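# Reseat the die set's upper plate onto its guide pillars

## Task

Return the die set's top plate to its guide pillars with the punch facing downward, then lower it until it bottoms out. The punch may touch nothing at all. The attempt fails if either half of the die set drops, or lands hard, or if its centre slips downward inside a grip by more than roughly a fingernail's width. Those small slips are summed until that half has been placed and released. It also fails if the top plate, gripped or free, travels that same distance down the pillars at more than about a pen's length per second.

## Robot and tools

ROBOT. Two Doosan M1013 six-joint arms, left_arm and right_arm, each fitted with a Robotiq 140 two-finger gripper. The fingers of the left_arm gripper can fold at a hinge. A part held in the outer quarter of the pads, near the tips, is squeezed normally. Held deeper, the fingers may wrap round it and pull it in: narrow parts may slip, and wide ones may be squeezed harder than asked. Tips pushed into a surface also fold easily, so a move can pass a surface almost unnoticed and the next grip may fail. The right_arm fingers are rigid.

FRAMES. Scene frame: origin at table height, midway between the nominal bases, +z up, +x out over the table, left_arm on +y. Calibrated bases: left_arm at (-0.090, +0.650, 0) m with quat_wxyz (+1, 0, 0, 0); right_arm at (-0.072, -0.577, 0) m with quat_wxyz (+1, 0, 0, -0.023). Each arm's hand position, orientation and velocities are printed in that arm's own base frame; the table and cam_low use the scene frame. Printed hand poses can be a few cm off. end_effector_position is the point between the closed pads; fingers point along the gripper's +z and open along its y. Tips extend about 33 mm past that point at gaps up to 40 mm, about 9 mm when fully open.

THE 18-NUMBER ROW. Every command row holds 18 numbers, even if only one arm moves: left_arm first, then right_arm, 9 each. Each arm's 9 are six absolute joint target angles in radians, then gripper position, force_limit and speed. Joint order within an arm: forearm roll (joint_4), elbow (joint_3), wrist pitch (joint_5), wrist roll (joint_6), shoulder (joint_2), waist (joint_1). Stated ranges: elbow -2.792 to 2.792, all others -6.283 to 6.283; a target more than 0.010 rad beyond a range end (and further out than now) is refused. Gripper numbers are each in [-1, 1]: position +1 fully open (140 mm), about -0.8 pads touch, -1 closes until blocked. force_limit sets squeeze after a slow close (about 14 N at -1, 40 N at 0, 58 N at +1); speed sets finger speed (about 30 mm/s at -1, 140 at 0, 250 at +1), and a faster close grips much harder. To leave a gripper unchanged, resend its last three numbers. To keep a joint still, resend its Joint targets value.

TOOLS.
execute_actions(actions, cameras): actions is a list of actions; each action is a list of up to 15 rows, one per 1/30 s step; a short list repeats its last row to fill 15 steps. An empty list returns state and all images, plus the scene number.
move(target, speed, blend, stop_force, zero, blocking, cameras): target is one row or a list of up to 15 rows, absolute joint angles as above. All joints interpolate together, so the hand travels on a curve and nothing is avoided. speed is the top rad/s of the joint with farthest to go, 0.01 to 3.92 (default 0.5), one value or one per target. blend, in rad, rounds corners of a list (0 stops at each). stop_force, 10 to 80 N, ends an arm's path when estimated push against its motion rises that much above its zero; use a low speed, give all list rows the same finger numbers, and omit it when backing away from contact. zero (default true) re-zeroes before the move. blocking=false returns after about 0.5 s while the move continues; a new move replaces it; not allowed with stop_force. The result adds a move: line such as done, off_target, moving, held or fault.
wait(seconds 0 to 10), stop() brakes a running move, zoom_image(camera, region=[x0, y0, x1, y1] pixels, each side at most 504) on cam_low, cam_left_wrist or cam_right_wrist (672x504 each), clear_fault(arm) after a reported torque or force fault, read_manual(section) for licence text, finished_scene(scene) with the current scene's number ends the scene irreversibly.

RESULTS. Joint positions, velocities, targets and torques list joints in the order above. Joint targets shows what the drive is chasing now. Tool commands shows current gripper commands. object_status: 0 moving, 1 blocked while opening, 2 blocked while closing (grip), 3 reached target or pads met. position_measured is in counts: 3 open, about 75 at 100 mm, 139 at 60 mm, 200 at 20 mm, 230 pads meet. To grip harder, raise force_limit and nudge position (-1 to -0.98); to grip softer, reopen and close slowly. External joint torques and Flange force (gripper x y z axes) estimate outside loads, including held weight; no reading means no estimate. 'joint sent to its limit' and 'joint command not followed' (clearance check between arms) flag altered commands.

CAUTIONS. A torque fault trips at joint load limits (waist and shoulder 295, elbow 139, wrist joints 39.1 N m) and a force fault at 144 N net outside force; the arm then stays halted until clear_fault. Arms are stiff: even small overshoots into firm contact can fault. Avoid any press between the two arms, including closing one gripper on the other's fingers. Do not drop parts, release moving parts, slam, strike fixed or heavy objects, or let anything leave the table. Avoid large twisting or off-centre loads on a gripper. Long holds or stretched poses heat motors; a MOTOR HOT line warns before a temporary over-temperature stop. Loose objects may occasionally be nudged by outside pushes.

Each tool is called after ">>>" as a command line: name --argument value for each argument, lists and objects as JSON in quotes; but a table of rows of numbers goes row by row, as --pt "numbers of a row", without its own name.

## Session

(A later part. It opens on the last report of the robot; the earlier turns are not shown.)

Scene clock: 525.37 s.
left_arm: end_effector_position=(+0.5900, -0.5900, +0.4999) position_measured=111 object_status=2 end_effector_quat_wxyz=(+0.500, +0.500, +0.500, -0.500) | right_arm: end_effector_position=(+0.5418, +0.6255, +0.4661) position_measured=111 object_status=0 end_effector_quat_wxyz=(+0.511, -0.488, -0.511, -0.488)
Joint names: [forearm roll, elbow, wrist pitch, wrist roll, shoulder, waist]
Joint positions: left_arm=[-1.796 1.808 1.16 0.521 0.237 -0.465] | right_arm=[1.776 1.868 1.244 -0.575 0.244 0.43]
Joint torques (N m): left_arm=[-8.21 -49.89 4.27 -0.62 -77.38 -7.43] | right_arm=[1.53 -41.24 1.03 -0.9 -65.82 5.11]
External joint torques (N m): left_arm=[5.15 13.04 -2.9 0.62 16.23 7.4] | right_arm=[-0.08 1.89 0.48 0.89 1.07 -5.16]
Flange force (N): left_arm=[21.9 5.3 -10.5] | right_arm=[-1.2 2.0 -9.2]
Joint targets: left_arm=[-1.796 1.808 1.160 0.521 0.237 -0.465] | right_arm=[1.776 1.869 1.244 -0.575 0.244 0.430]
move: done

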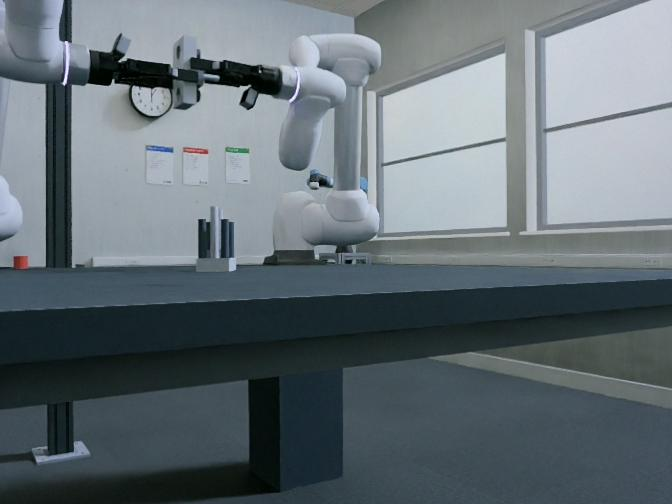

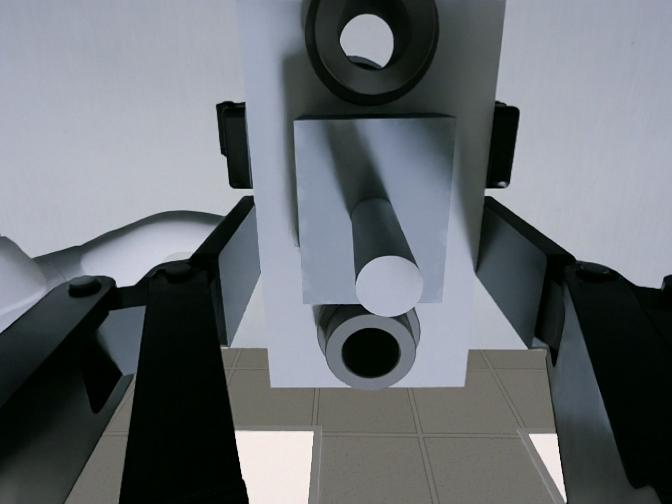

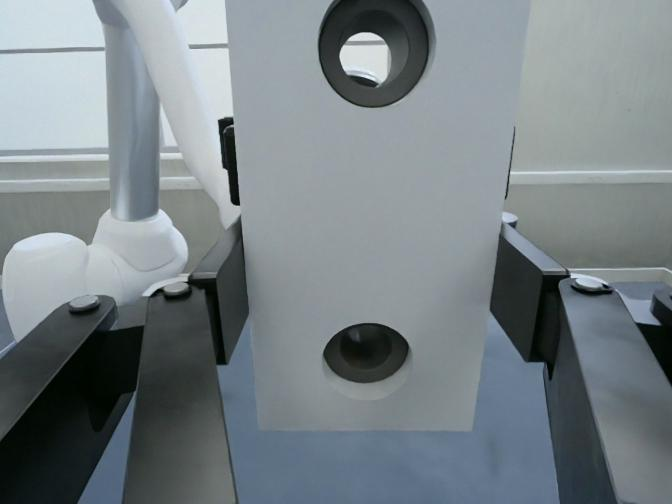

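>>> move --pt "-1.7959 1.8081 1.1603 0.5211 0.2369 -0.4651 1 1 -1 1.7759 1.8685 1.244 -0.5751 0.2436 0.4299 -1 1 -1" --cameras '["all"]'

>>> zoom_image --camera "cam_low" --region '[60, 10, 320, 140]'

Scene clock: 549.63 s.
left_arm: end_effector_position=(+0.5900, -0.5900, +0.4999) position_measured=3 object_status=0 end_effector_quat_wxyz=(+0.500, +0.500, +0.500, -0.500) | right_arm: end_effector_position=(+0.5417, +0.6255, +0.4661) position_measured=111 object_status=2 end_effector_quat_wxyz=(+0.511, -0.488, -0.511, -0.488)
Joint names: [forearm roll, elbow, wrist pitch, wrist roll, shoulder, waist]
Joint positions: left_arm=[-1.796 1.808 1.16 0.521 0.237 -0.465] | right_arm=[1.776 1.869 1.244 -0.575 0.244 0.43]
Joint torques (N m): left_arm=[-3.1 -37.95 1.53 -0.06 -66 -0.49] | right_arm=[5.85 -49.07 4.88 -0.28 -79.11 -1.7]
External joint torques (N m): left_arm=[0.05 1 -0.16 0.06 4.35 0.34] | right_arm=[-4.41 9.64 -3.36 0.28 14.1 1.79]
Flange force (N): left_arm=[4.3 4.3 1.5] | right_arm=[-17.0 1.7 4.3]
Joint targets: left_arm=[-1.796 1.808 1.160 0.521 0.237 -0.465] | right_arm=[1.776 1.869 1.244 -0.575 0.244 0.430]
move: done

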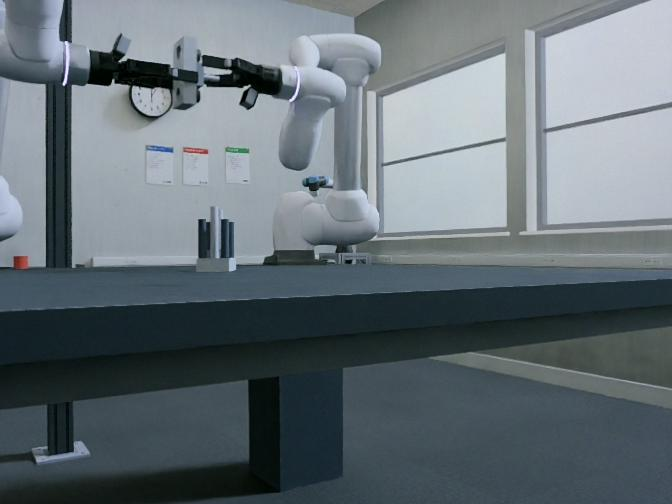

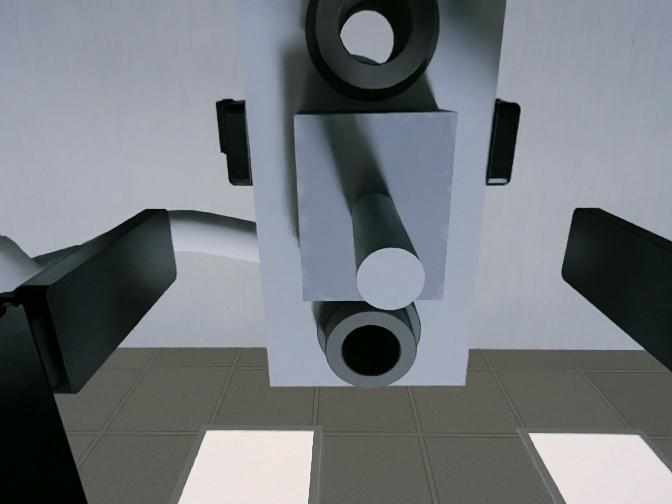

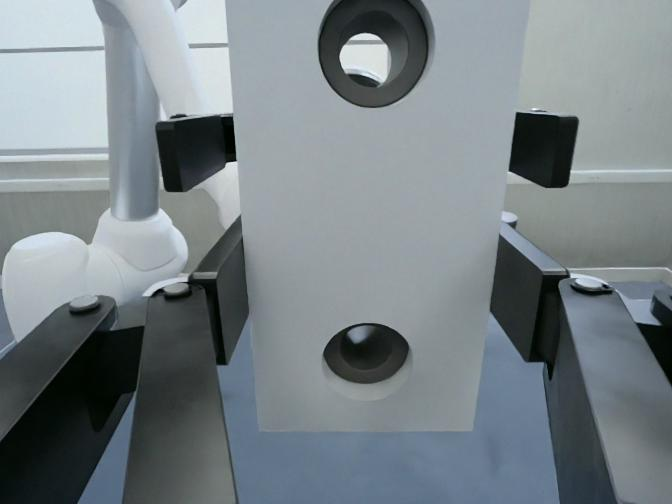

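Scaled by 1.938 from the camera's 672x504 image, which has a finer 960x720 frame.

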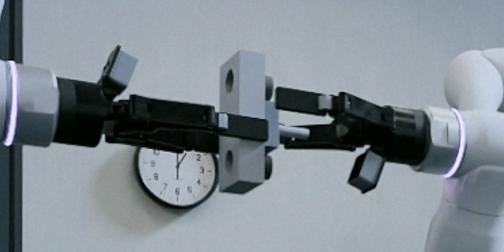

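>>> move --pt "-1.6924 1.8868 1.3472 0.5038 0.1741 -0.2540 1 1 -1 1.7759 1.8685 1.244 -0.5751 0.2436 0.4299 -1 1 -1" --pt "-1.6924 1.8868 1.3472 0.5038 0.1741 0.5 1 1 -1 1.7759 1.8685 1.244 -0.5751 0.2436 0.4299 -1 1 -1" --pt "-1.6924 1.8868 1.3472 0.5038 0.1741 0.5 1 1 -1 0 0.9943 1.5935 -0.2183 0.5538 0.9127 -1 1 -1" --cameras '["all"]' --speed '[0.15, 0.5, 0.5]' --blend '[0.02, 0.05, 0]'

>>> zoom_image --camera "cam_low" --region '[110, 100, 310, 290]'

>>> zoom_image --camera "cam_right_wrist" --region '[220, 0, 540, 140]'

Scene clock: 582.07 s.
left_arm: end_effector_position=(+0.7382, +0.0758, +0.5000) position_measured=3 object_status=3 end_effector_quat_wxyz=(+0.649, +0.281, +0.649, -0.281) | right_arm: end_effector_position=(+0.5139, +0.7212, +0.3600) position_measured=111 object_status=2 end_effector_quat_wxyz=(+0.000, +0.218, +0.976, +0.000)
Joint names: [forearm roll, elbow, wrist pitch, wrist roll, shoulder, waist]
Joint positions: left_arm=[-1.692 1.887 1.347 0.504 0.174 0.5] | right_arm=[0 0.994 1.594 -0.218 0.554 0.913]
Joint torques (N m): left_arm=[-2.86 -36.88 1.48 -0.07 -58.16 -0.34] | right_arm=[4.41 -50.95 0.11 -0.23 -114.29 -0.55]
External joint torques (N m): left_arm=[0.08 0.98 -0.17 0.07 4.09 0.44] | right_arm=[-0.05 8.93 -0.1 0.23 17.68 0.28]
Flange force (N): left_arm=[4.4 4.4 0.3] | right_arm=[-0.6 6.7 16.0]
Joint targets: left_arm=[-1.692 1.887 1.347 0.504 0.174 0.500] | right_arm=[0.000 0.994 1.594 -0.218 0.554 0.913]
move: done

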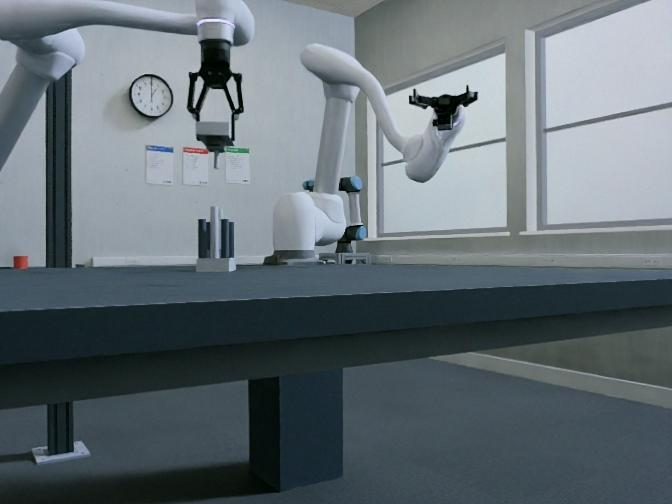

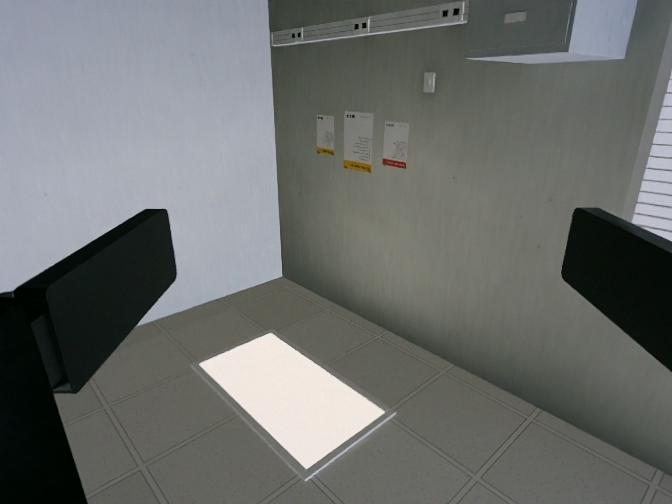

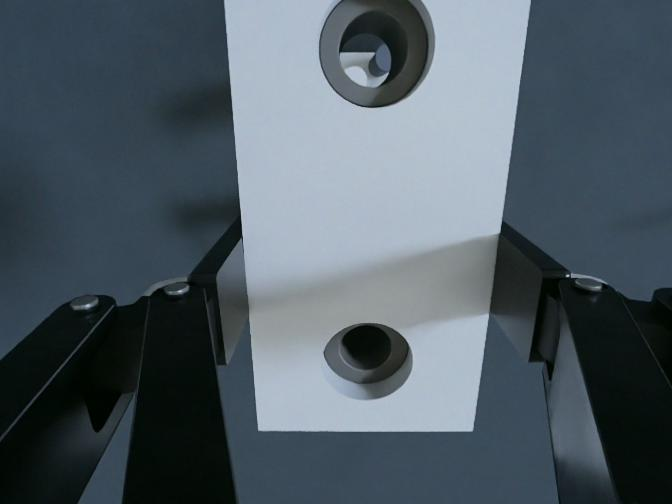

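Scaled by 2.520 from the camera's 672x504 image, which has a finer 960x720 frame.

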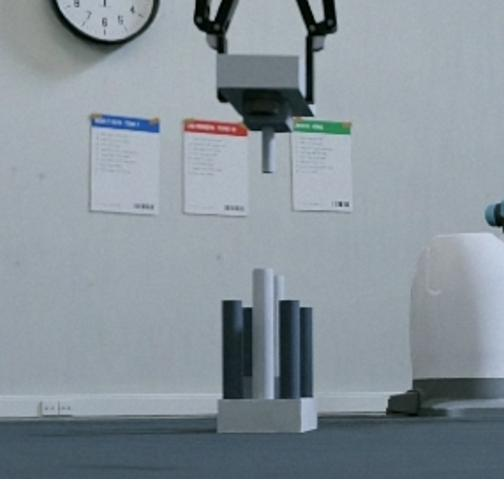

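Scaled by 1.575 from the camera's 672x504 image, which has a finer 960x720 frame.

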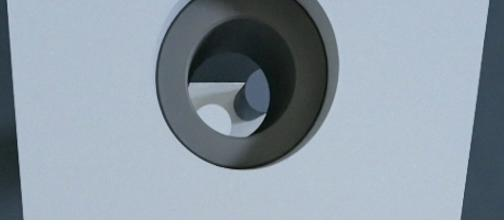

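>>> move --pt "-1.6924 1.8868 1.3472 0.5038 0.1741 0.5 1 1 -1 0 1.1553 1.4209 -0.2183 0.5654 0.9127 -1 1 -1" --pt "-1.6924 1.8868 1.3472 0.5038 0.1741 0.5 1 1 -1 0 1.2139 1.3477 -0.2183 0.58 0.9127 -1 1 -1" --cameras '["cam_low","cam_right_wrist"]' --speed 0.12 --blend '[0.02, 0]'

>>> zoom_image --camera "cam_low" --region '[150, 160, 280, 290]'

>>> zoom_image --camera "cam_right_wrist" --region '[290, 0, 460, 120]'

Scene clock: 627.30 s.
left_arm: end_effector_position=(+0.7382, +0.0758, +0.5000) position_measured=3 object_status=3 end_effector_quat_wxyz=(+0.649, +0.281, +0.649, -0.281) | right_arm: end_effector_position=(+0.5139, +0.7212, +0.2147) position_measured=111 object_status=2 end_effector_quat_wxyz=(+0.000, +0.218, +0.976, +0.000)
Joint names: [forearm roll, elbow, wrist pitch, wrist roll, shoulder, waist]
Joint positions: left_arm=[-1.692 1.887 1.347 0.504 0.174 0.5] | right_arm=[0 1.214 1.348 -0.218 0.58 0.913]
Joint torques (N m): left_arm=[-2.85 -36.85 1.5 -0.08 -58.54 -0.45] | right_arm=[4.1 -49.28 0.06 -0.34 -115.88 -0.19]
External joint torques (N m): left_arm=[0.07 0.95 -0.18 0.08 4.4 0.54] | right_arm=[0.2 7.88 -0.06 0.34 16.8 0.48]
Flange force (N): left_arm=[4.6 4.9 0.3] | right_arm=[-0.3 6.8 16.1]
Joint targets: left_arm=[-1.692 1.887 1.347 0.504 0.174 0.500] | right_arm=[0.000 1.214 1.348 -0.218 0.580 0.913]
move: done
Images, in order (width x height): cam_low 672x504, cam_right_wrist 672x504.

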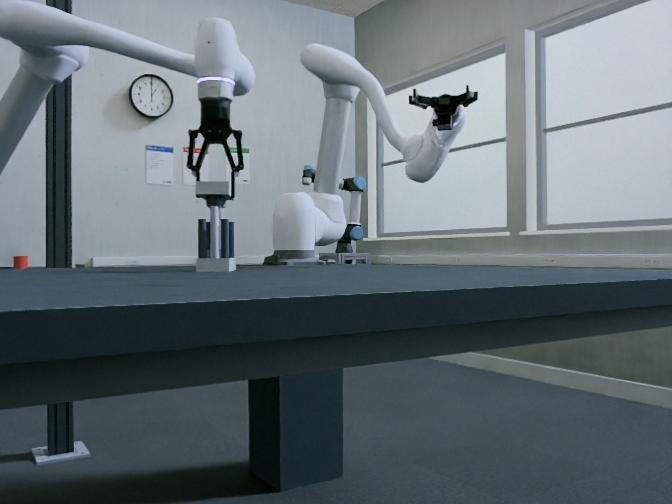

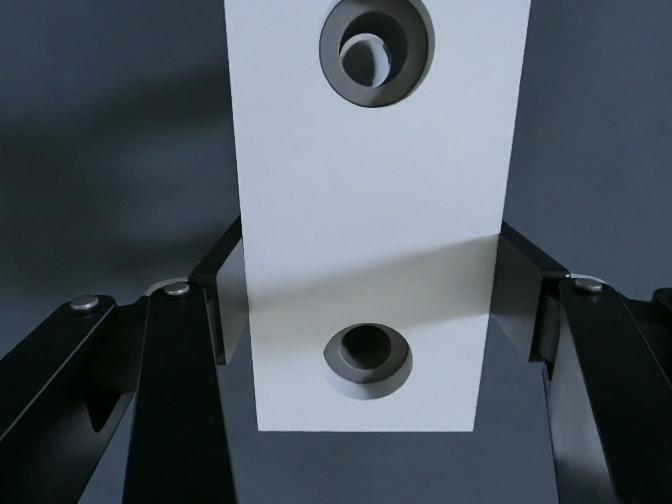

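Scaled by 3.877 from the camera's 672x504 image, which has a finer 960x720 frame.

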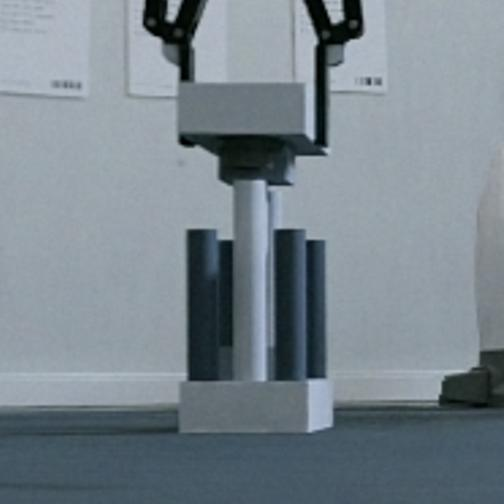

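Scaled by 2.965 from the camera's 672x504 image, which has a finer 960x720 frame.

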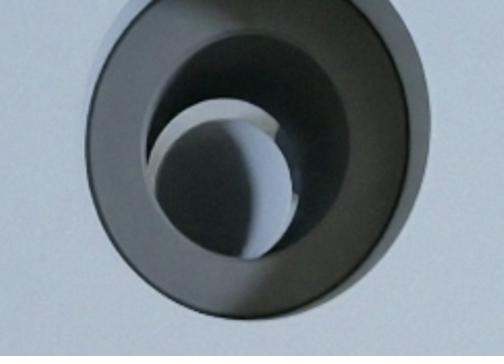

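>>> zoom_image --camera "cam_low" --region '[190, 180, 240, 230]'

Scaled by 10.080 from the camera's 672x504 image, which has a finer 960x720 frame.

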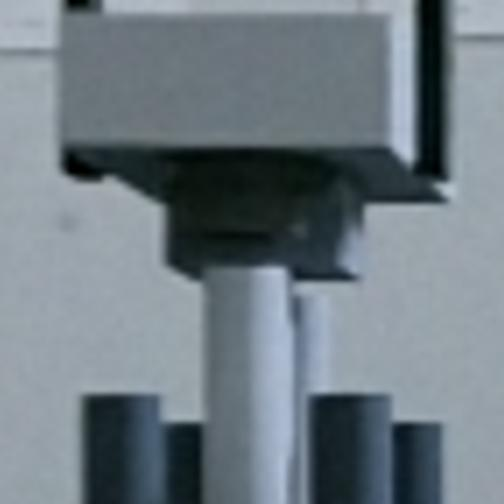

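>>> move --target '[-1.6924,1.8868,1.3472,0.5038,0.1741,0.5,1,1,-1,-0.026,1.2113,1.3493,-0.2034,0.5756,0.9219,-1,1,-1]' --cameras '["cam_low","cam_right_wrist"]' --speed 0.08

>>> zoom_image --camera "cam_low" --region '[185, 175, 255, 245]'

>>> zoom_image --camera "cam_right_wrist" --region '[310, 0, 440, 115]'

Scene clock: 760.17 s.
left_arm: end_effector_position=(+0.7382, +0.0758, +0.5000) position_measured=3 object_status=3 end_effector_quat_wxyz=(+0.649, +0.281, +0.649, -0.281) | right_arm: end_effector_position=(+0.5142, +0.7211, +0.2204) position_measured=111 object_status=2 end_effector_quat_wxyz=(+0.013, +0.218, +0.976, -0.003)
Joint names: [forearm roll, elbow, wrist pitch, wrist roll, shoulder, waist]
Joint positions: left_arm=[-1.692 1.887 1.347 0.504 0.174 0.5] | right_arm=[-0.026 1.211 1.349 -0.203 0.576 0.922]
Joint torques (N m): left_arm=[-2.84 -36.89 1.51 -0.06 -58.27 -0.64] | right_arm=[3.89 -49.66 0.08 -0.27 -115.44 -1.04]
External joint torques (N m): left_arm=[0.04 0.97 -0.18 0.06 4.07 0.5] | right_arm=[0.28 8.55 -0.09 0.27 17.84 0.3]
Flange force (N): left_arm=[4.3 4.4 0.3] | right_arm=[0.0 6.7 17.3]
Joint targets: left_arm=[-1.692 1.887 1.347 0.504 0.174 0.500] | right_arm=[-0.026 1.211 1.349 -0.203 0.576 0.922]
move: done
Images, in order (width x height): cam_low 672x504, cam_right_wrist 672x504.

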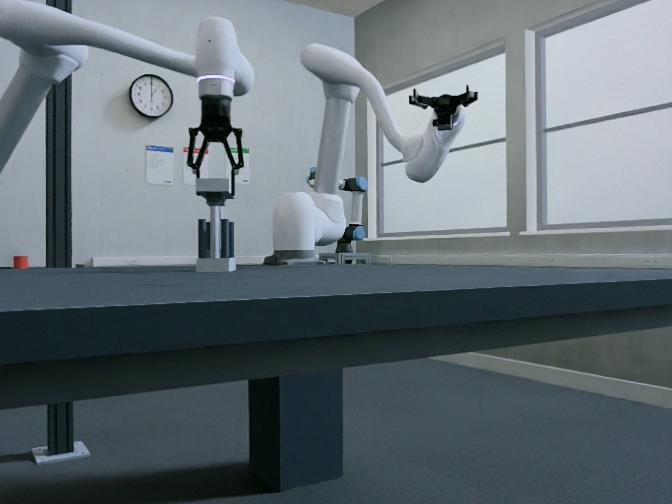

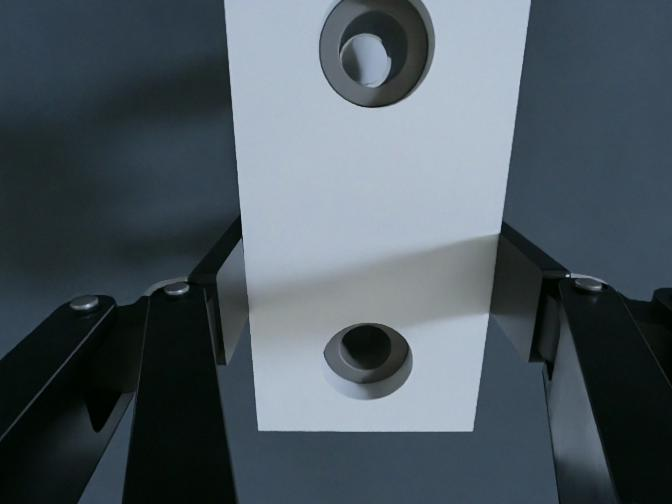

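Scaled by 7.200 from the camera's 672x504 image, which has a finer 960x720 frame.

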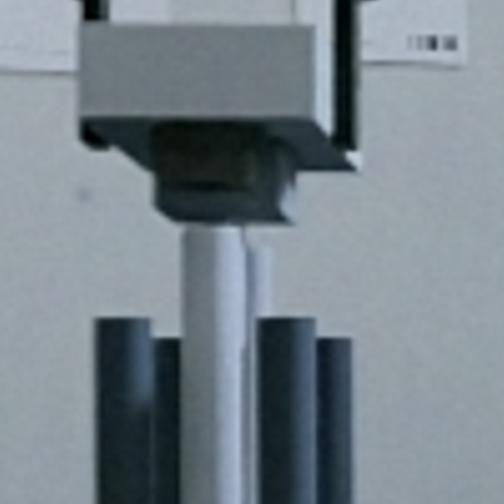

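Scaled by 3.877 from the camera's 672x504 image, which has a finer 960x720 frame.

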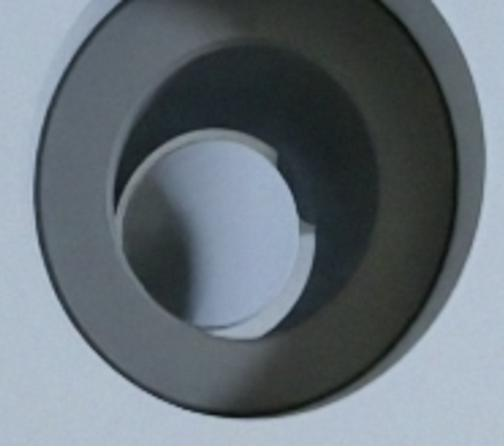

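>>> move --target '[-1.6924,1.8868,1.3472,0.5038,0.1741,0.5,1,1,-1,-0.026,1.2297,1.3249,-0.2031,0.5816,0.9222,-1,1,-1]' --cameras '["cam_low","cam_right_wrist"]' --speed 0.02 --stop_force 15

>>> zoom_image --camera "cam_low" --region '[185, 175, 255, 245]'

>>> zoom_image --camera "cam_right_wrist" --region '[310, 0, 440, 115]'

Scene clock: 803.97 s.
left_arm: end_effector_position=(+0.7382, +0.0758, +0.5000) position_measured=3 object_status=3 end_effector_quat_wxyz=(+0.649, +0.281, +0.649, -0.281) | right_arm: end_effector_position=(+0.5140, +0.7214, +0.2059) position_measured=111 object_status=2 end_effector_quat_wxyz=(+0.013, +0.218, +0.976, -0.003)
Joint names: [forearm roll, elbow, wrist pitch, wrist roll, shoulder, waist]
Joint positions: left_arm=[-1.692 1.887 1.347 0.504 0.174 0.5] | right_arm=[-0.026 1.229 1.326 -0.203 0.581 0.922]
Joint torques (N m): left_arm=[-2.87 -36.94 1.49 -0.07 -58.37 -0.31] | right_arm=[2.41 -37.67 -0.59 -0.31 -93.68 -5.39]
External joint torques (N m): left_arm=[0.07 0.99 -0.16 0.07 4.07 0.33] | right_arm=[1.77 -3.15 0.58 0.31 -4.19 5.72]
Flange force (N): left_arm=[4.4 4.3 0.5] | right_arm=[6.1 3.5 -6.5]
Joint targets: left_arm=[-1.692 1.887 1.347 0.504 0.174 0.500] | right_arm=[-0.026 1.229 1.326 -0.203 0.581 0.922]
move: contact (right_arm)
Images, in order (width x height): cam_low 672x504, cam_right_wrist 672x504.

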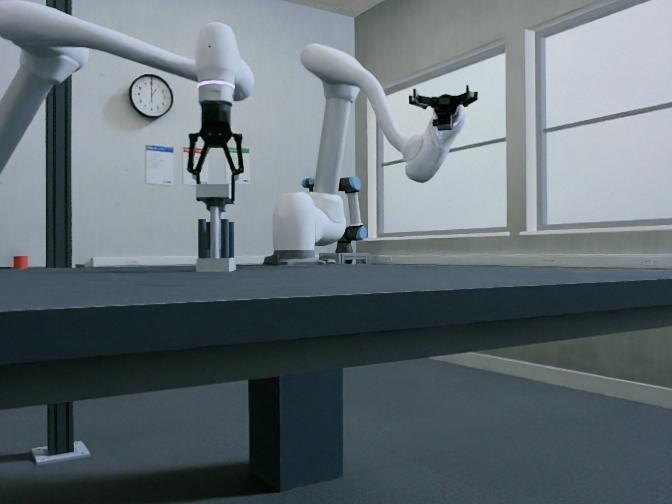

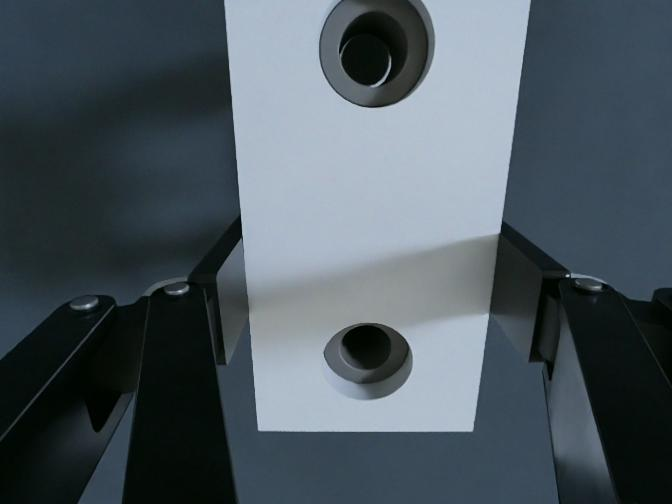

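Scaled by 7.200 from the camera's 672x504 image, which has a finer 960x720 frame.

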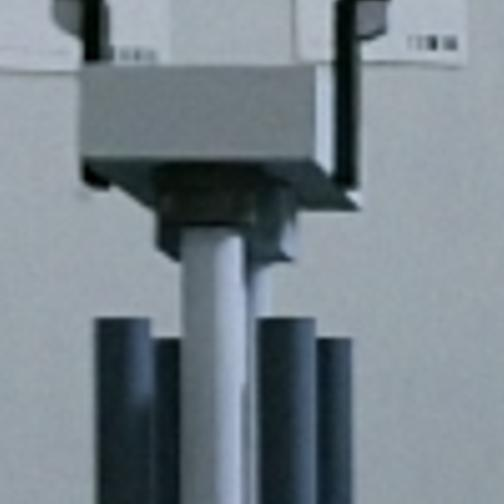

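Scaled by 3.877 from the camera's 672x504 image, which has a finer 960x720 frame.

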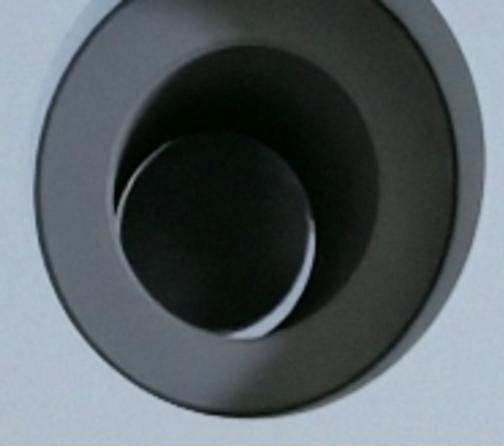

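>>> zoom_image --camera "cam_low" --region '[196, 180, 236, 220]'

>>> zoom_image --camera "cam_right_wrist" --region '[310, 310, 430, 410]'

Scaled by 12.600 from the camera's 672x504 image, which has a finer 960x720 frame.

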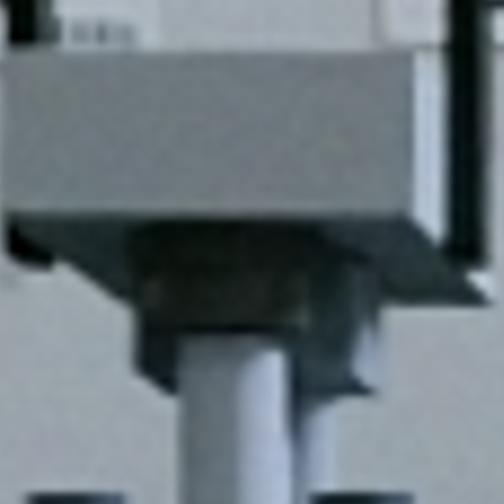

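Scaled by 4.200 from the camera's 672x504 image, which has a finer 960x720 frame.

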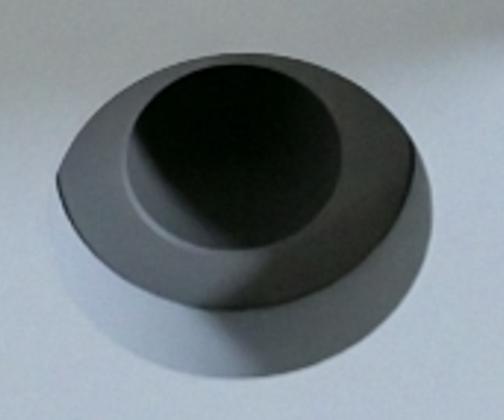

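>>> move --target '[-1.6924,1.8868,1.3472,0.5038,0.1741,0.5,1,1,-1,-0.026,1.2248,1.3314,-0.2022,0.58,0.9231,-1,1,-1]' --speed 0.02

>>> move --target '[-1.6924,1.8868,1.3472,0.5038,0.1741,0.5,1,1,-1,-0.026,1.2359,1.3162,-0.2022,0.584,0.9231,-1,1,-1]' --cameras '["cam_low","cam_right_wrist"]' --speed 0.02 --stop_force 20

>>> zoom_image --camera "cam_right_wrist" --region '[310, 0, 440, 115]'

>>> zoom_image --camera "cam_low" --region '[185, 175, 255, 245]'

Scene clock: 872.83 s.
left_arm: end_effector_position=(+0.7382, +0.0758, +0.5000) position_measured=3 object_status=3 end_effector_quat_wxyz=(+0.649, +0.281, +0.649, -0.281) | right_arm: end_effector_position=(+0.5134, +0.7218, +0.2091) position_measured=111 object_status=2 end_effector_quat_wxyz=(+0.013, +0.218, +0.976, -0.003)
Joint names: [forearm roll, elbow, wrist pitch, wrist roll, shoulder, waist]
Joint positions: left_arm=[-1.692 1.887 1.347 0.504 0.174 0.5] | right_arm=[-0.026 1.225 1.331 -0.202 0.58 0.923]
Joint torques (N m): left_arm=[-2.85 -36.91 1.52 -0.05 -58.43 -0.33] | right_arm=[3.85 -49.3 0.07 -0.31 -115.35 -0.63]
External joint torques (N m): left_arm=[0.04 1 -0.19 0.05 4.34 0.14] | right_arm=[0.32 8.44 -0.08 0.31 17.58 0.26]
Flange force (N): left_arm=[4.5 4.6 0.9] | right_arm=[0.0 6.4 17.2]
Joint targets: left_arm=[-1.692 1.887 1.347 0.504 0.174 0.500] | right_arm=[-0.026 1.225 1.331 -0.202 0.580 0.923]
move: done

Scene clock: 873.80 s.
left_arm: end_effector_position=(+0.7382, +0.0758, +0.5000) position_measured=3 object_status=3 end_effector_quat_wxyz=(+0.649, +0.281, +0.649, -0.281) | right_arm: end_effector_position=(+0.5133, +0.7220, +0.2042) position_measured=111 object_status=2 end_effector_quat_wxyz=(+0.013, +0.218, +0.976, -0.003)
Joint names: [forearm roll, elbow, wrist pitch, wrist roll, shoulder, waist]
Joint positions: left_arm=[-1.692 1.887 1.347 0.504 0.174 0.5] | right_arm=[-0.026 1.231 1.323 -0.202 0.582 0.923]
Joint torques (N m): left_arm=[-2.87 -36.93 1.53 -0.07 -58.4 -0.43] | right_arm=[2.36 -34.74 -0.63 -0.25 -88.5 -7.59]
External joint torques (N m): left_arm=[0.07 0.98 -0.2 0.07 4.05 0.52] | right_arm=[1.83 -6.18 0.62 0.25 -9.75 7.88]
Flange force (N): left_arm=[4.3 4.4 0.2] | right_arm=[8.5 3.1 -12.5]
Joint targets: left_arm=[-1.692 1.887 1.347 0.504 0.174 0.500] | right_arm=[-0.026 1.231 1.323 -0.202 0.582 0.923]
move: contact (right_arm)
Images, in order (width x height): cam_low 672x504, cam_right_wrist 672x504.

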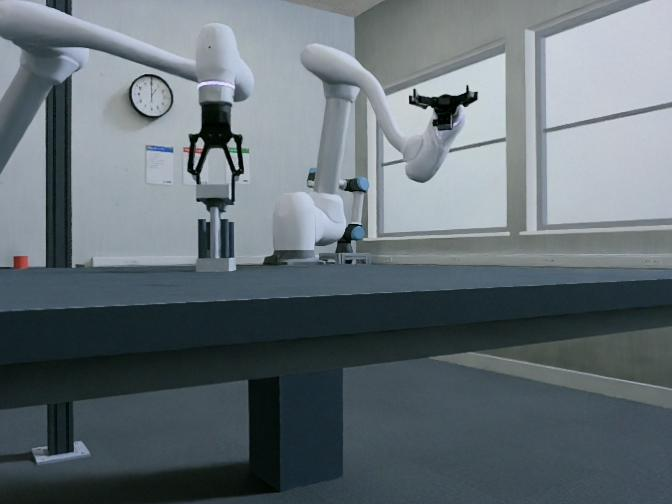

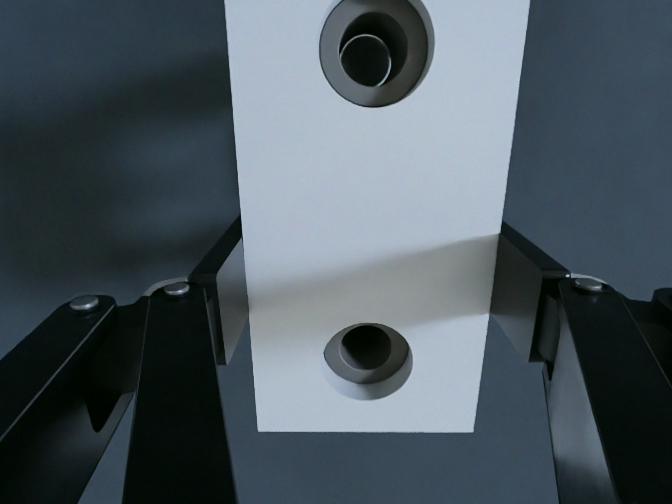

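Scaled by 3.877 from the camera's 672x504 image, which has a finer 960x720 frame.

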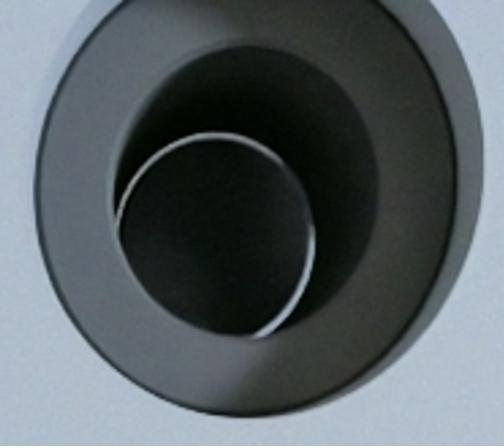

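Scaled by 7.200 from the camera's 672x504 image, which has a finer 960x720 frame.

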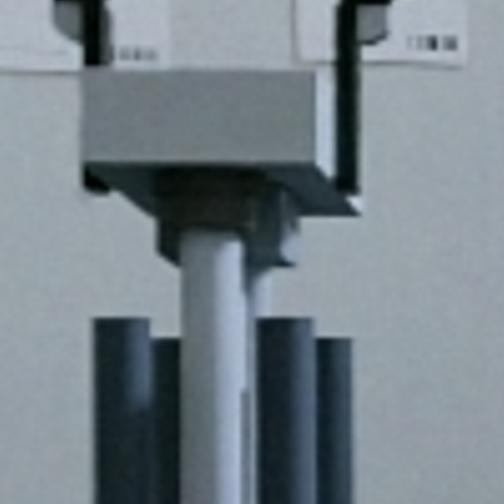

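>>> zoom_image --camera "cam_low" --region '[200, 195, 230, 220]'

Scaled by 16.800 from the camera's 672x504 image, which has a finer 960x720 frame.

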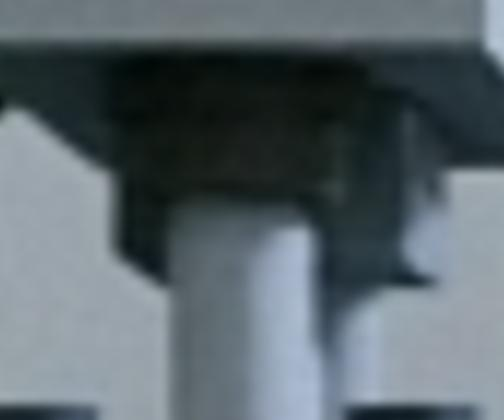

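>>> move --target '[-1.6924,1.8868,1.3472,0.5038,0.1741,0.5,1,1,-1,-0.026,1.224,1.3317,-0.2078,0.5805,0.9235,-1,1,-1]' --speed 0.02

>>> move --target '[-1.6924,1.8868,1.3472,0.5038,0.1741,0.5,1,1,-1,-0.026,1.2412,1.3079,-0.2078,0.5869,0.9235,-1,1,-1]' --cameras '["cam_low","cam_right_wrist"]' --speed 0.02 --stop_force 20

>>> zoom_image --camera "cam_right_wrist" --region '[310, 0, 440, 115]'

>>> zoom_image --camera "cam_low" --region '[185, 175, 255, 245]'

Scene clock: 932.77 s.
left_arm: end_effector_position=(+0.7382, +0.0758, +0.5000) position_measured=3 object_status=3 end_effector_quat_wxyz=(+0.649, +0.281, +0.649, -0.281) | right_arm: end_effector_position=(+0.5133, +0.7222, +0.2091) position_measured=111 object_status=2 end_effector_quat_wxyz=(+0.013, +0.215, +0.977, -0.003)
Joint names: [forearm roll, elbow, wrist pitch, wrist roll, shoulder, waist]
Joint positions: left_arm=[-1.692 1.887 1.347 0.504 0.174 0.5] | right_arm=[-0.026 1.224 1.332 -0.208 0.58 0.923]
Joint torques (N m): left_arm=[-2.85 -36.93 1.5 -0.07 -58.35 -0.48] | right_arm=[3.87 -49.54 0.08 -0.31 -115.05 -0.69]
External joint torques (N m): left_arm=[0.04 0.96 -0.17 0.07 4 0.36] | right_arm=[0.31 8.51 -0.09 0.31 16.65 0.55]
Flange force (N): left_arm=[4.3 4.2 0.5] | right_arm=[0.6 4.7 16.9]
Joint targets: left_arm=[-1.692 1.887 1.347 0.504 0.174 0.500] | right_arm=[-0.026 1.224 1.332 -0.208 0.581 0.924]
move: done

Scene clock: 933.73 s.
left_arm: end_effector_position=(+0.7382, +0.0758, +0.5000) position_measured=3 object_status=3 end_effector_quat_wxyz=(+0.649, +0.281, +0.649, -0.281) | right_arm: end_effector_position=(+0.5133, +0.7224, +0.2042) position_measured=111 object_status=2 end_effector_quat_wxyz=(+0.013, +0.215, +0.977, -0.003)
Joint names: [forearm roll, elbow, wrist pitch, wrist roll, shoulder, waist]
Joint positions: left_arm=[-1.692 1.887 1.347 0.504 0.174 0.5] | right_arm=[-0.026 1.23 1.324 -0.208 0.582 0.924]
Joint torques (N m): left_arm=[-2.85 -36.84 1.5 -0.06 -58.41 -0.44] | right_arm=[4.08 -39.42 -4.57 -0.74 -87.85 -2.76]
External joint torques (N m): left_arm=[0.06 0.9 -0.18 0.06 4.14 0.63] | right_arm=[0.09 -1.4 4.57 0.74 -10.23 2.76]
Flange force (N): left_arm=[4.3 4.7 0.1] | right_arm=[5.1 -7.5 -13.2]
Joint targets: left_arm=[-1.692 1.887 1.347 0.504 0.174 0.500] | right_arm=[-0.026 1.230 1.324 -0.208 0.582 0.924]
move: contact (right_arm); right_arm: the wrist pitch is farthest, 0.016 rad from its target
Images, in order (width x height): cam_low 672x504, cam_right_wrist 672x504.

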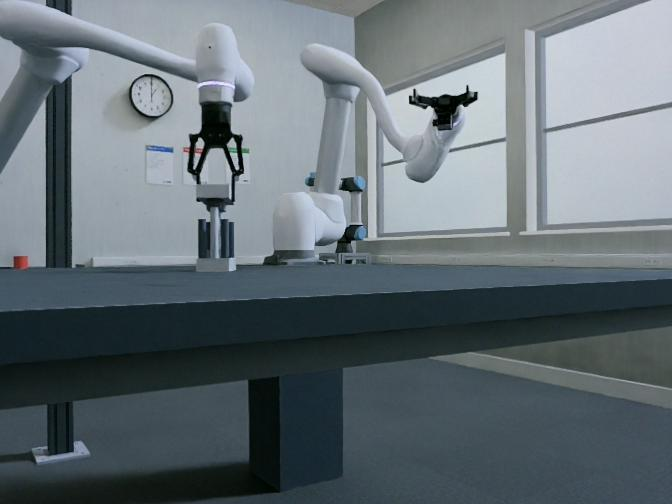

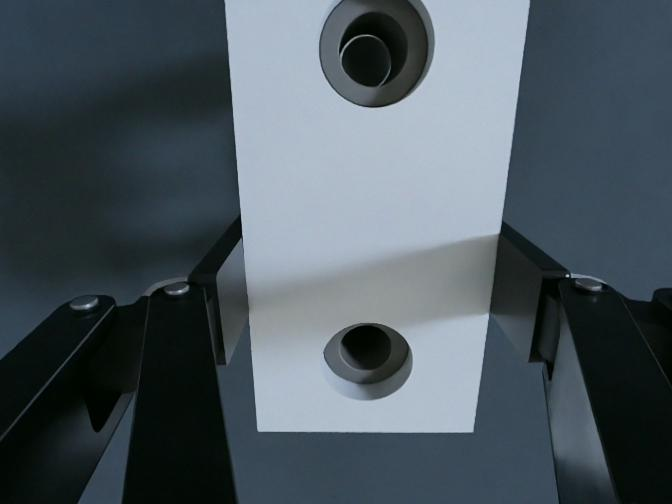

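Scaled by 3.877 from the camera's 672x504 image, which has a finer 960x720 frame.

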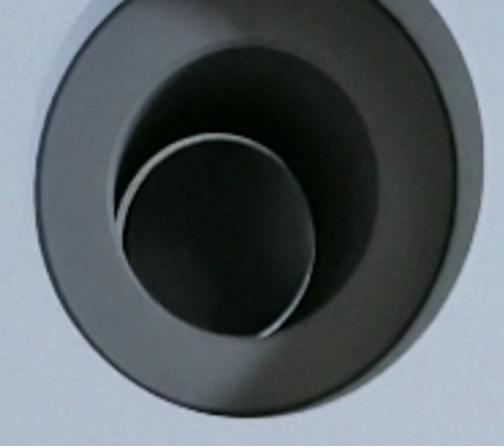

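Scaled by 7.200 from the camera's 672x504 image, which has a finer 960x720 frame.

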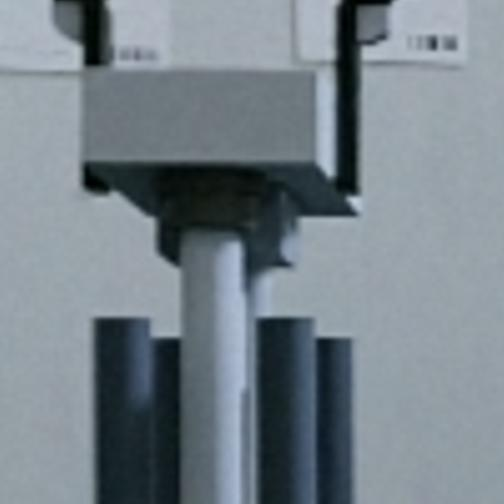

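>>> move --target '[-1.6924,1.8868,1.3472,0.5038,0.1741,0.5,1,1,-1,-0.026,1.2255,1.3311,-0.2018,0.5796,0.9235,-1,1,-1]' --speed 0.03

>>> move --target '[-1.6924,1.8868,1.3472,0.5038,0.1741,0.5,1,1,-1,-0.026,1.2427,1.3073,-0.2018,0.586,0.9235,-1,1,-1]' --cameras '["cam_low","cam_right_wrist"]' --speed 0.02 --stop_force 20

>>> zoom_image --camera "cam_right_wrist" --region '[310, 0, 440, 115]'

>>> zoom_image --camera "cam_low" --region '[185, 175, 255, 245]'

Scene clock: 957.07 s.
left_arm: end_effector_position=(+0.7382, +0.0758, +0.5000) position_measured=3 object_status=3 end_effector_quat_wxyz=(+0.649, +0.281, +0.649, -0.281) | right_arm: end_effector_position=(+0.5129, +0.7218, +0.2091) position_measured=111 object_status=2 end_effector_quat_wxyz=(+0.013, +0.218, +0.976, -0.003)
Joint names: [forearm roll, elbow, wrist pitch, wrist roll, shoulder, waist]
Joint positions: left_arm=[-1.692 1.887 1.347 0.504 0.174 0.5] | right_arm=[-0.026 1.225 1.331 -0.202 0.58 0.924]
Joint torques (N m): left_arm=[-2.87 -36.85 1.51 -0.07 -58.44 -0.42] | right_arm=[3.8 -49.47 0 -0.34 -114.45 -0.6]
External joint torques (N m): left_arm=[0.07 0.96 -0.19 0.07 4.44 0.42] | right_arm=[0.38 8.62 -0.02 0.35 16.8 0.93]
Flange force (N): left_arm=[4.6 4.9 0.5] | right_arm=[1.1 4.9 17.0]
Joint targets: left_arm=[-1.692 1.887 1.347 0.504 0.174 0.500] | right_arm=[-0.026 1.226 1.331 -0.202 0.580 0.924]
move: done

Scene clock: 958.03 s.
left_arm: end_effector_position=(+0.7382, +0.0758, +0.5000) position_measured=3 object_status=3 end_effector_quat_wxyz=(+0.649, +0.281, +0.649, -0.281) | right_arm: end_effector_position=(+0.5130, +0.7220, +0.2041) position_measured=111 object_status=2 end_effector_quat_wxyz=(+0.013, +0.218, +0.976, -0.003)
Joint names: [forearm roll, elbow, wrist pitch, wrist roll, shoulder, waist]
Joint positions: left_arm=[-1.692 1.887 1.347 0.504 0.174 0.5] | right_arm=[-0.026 1.231 1.323 -0.202 0.582 0.923]
Joint torques (N m): left_arm=[-2.83 -36.82 1.5 -0.04 -58.53 -0.39] | right_arm=[3.18 -36.05 -0.22 -0.3 -91.39 -5.49]
External joint torques (N m): left_arm=[0.03 0.95 -0.18 0.04 4.67 0.24] | right_arm=[1 -4.94 0.22 0.3 -7.17 5.39]
Flange force (N): left_arm=[4.8 5.2 0.9] | right_arm=[5.8 3.0 -9.2]
Joint targets: left_arm=[-1.692 1.887 1.347 0.504 0.174 0.500] | right_arm=[-0.026 1.231 1.323 -0.202 0.582 0.923]
move: contact (right_arm); right_arm: the wrist pitch is farthest, 0.015 rad from its target
Images, in order (width x height): cam_low 672x504, cam_right_wrist 672x504.

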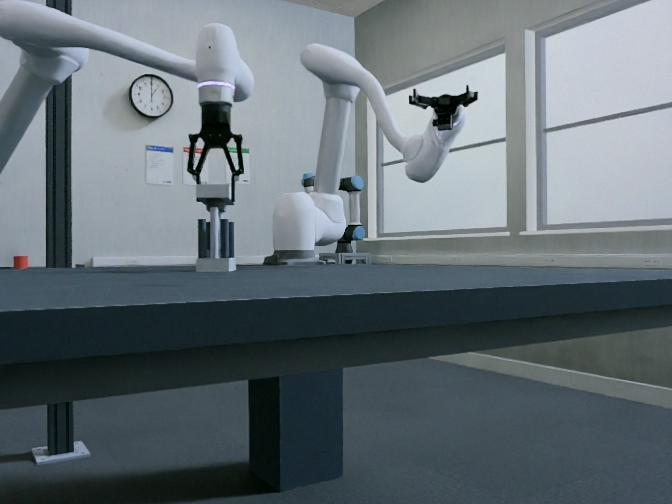

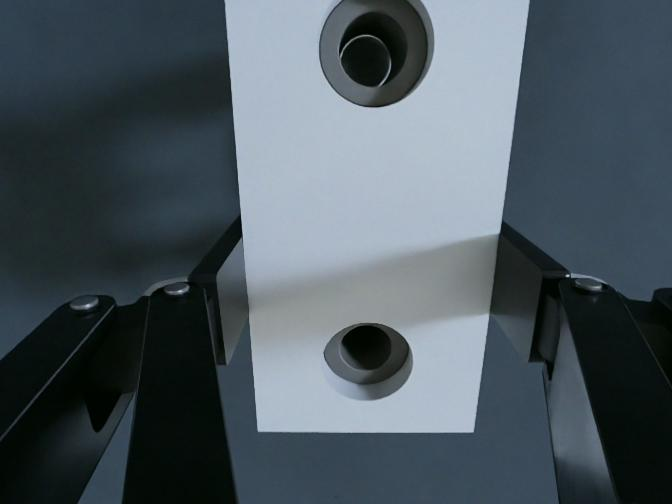

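Scaled by 3.877 from the camera's 672x504 image, which has a finer 960x720 frame.

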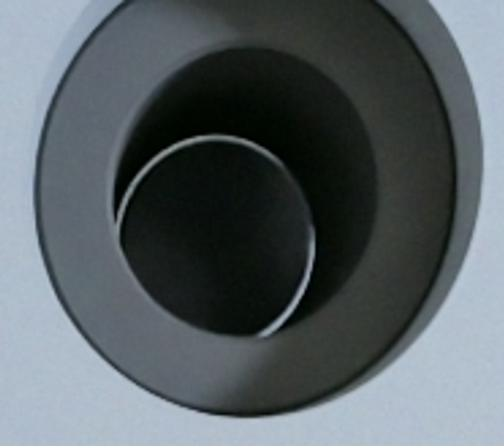

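Scaled by 7.200 from the camera's 672x504 image, which has a finer 960x720 frame.

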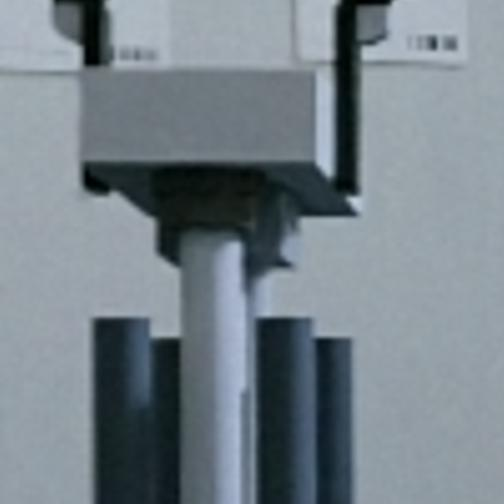

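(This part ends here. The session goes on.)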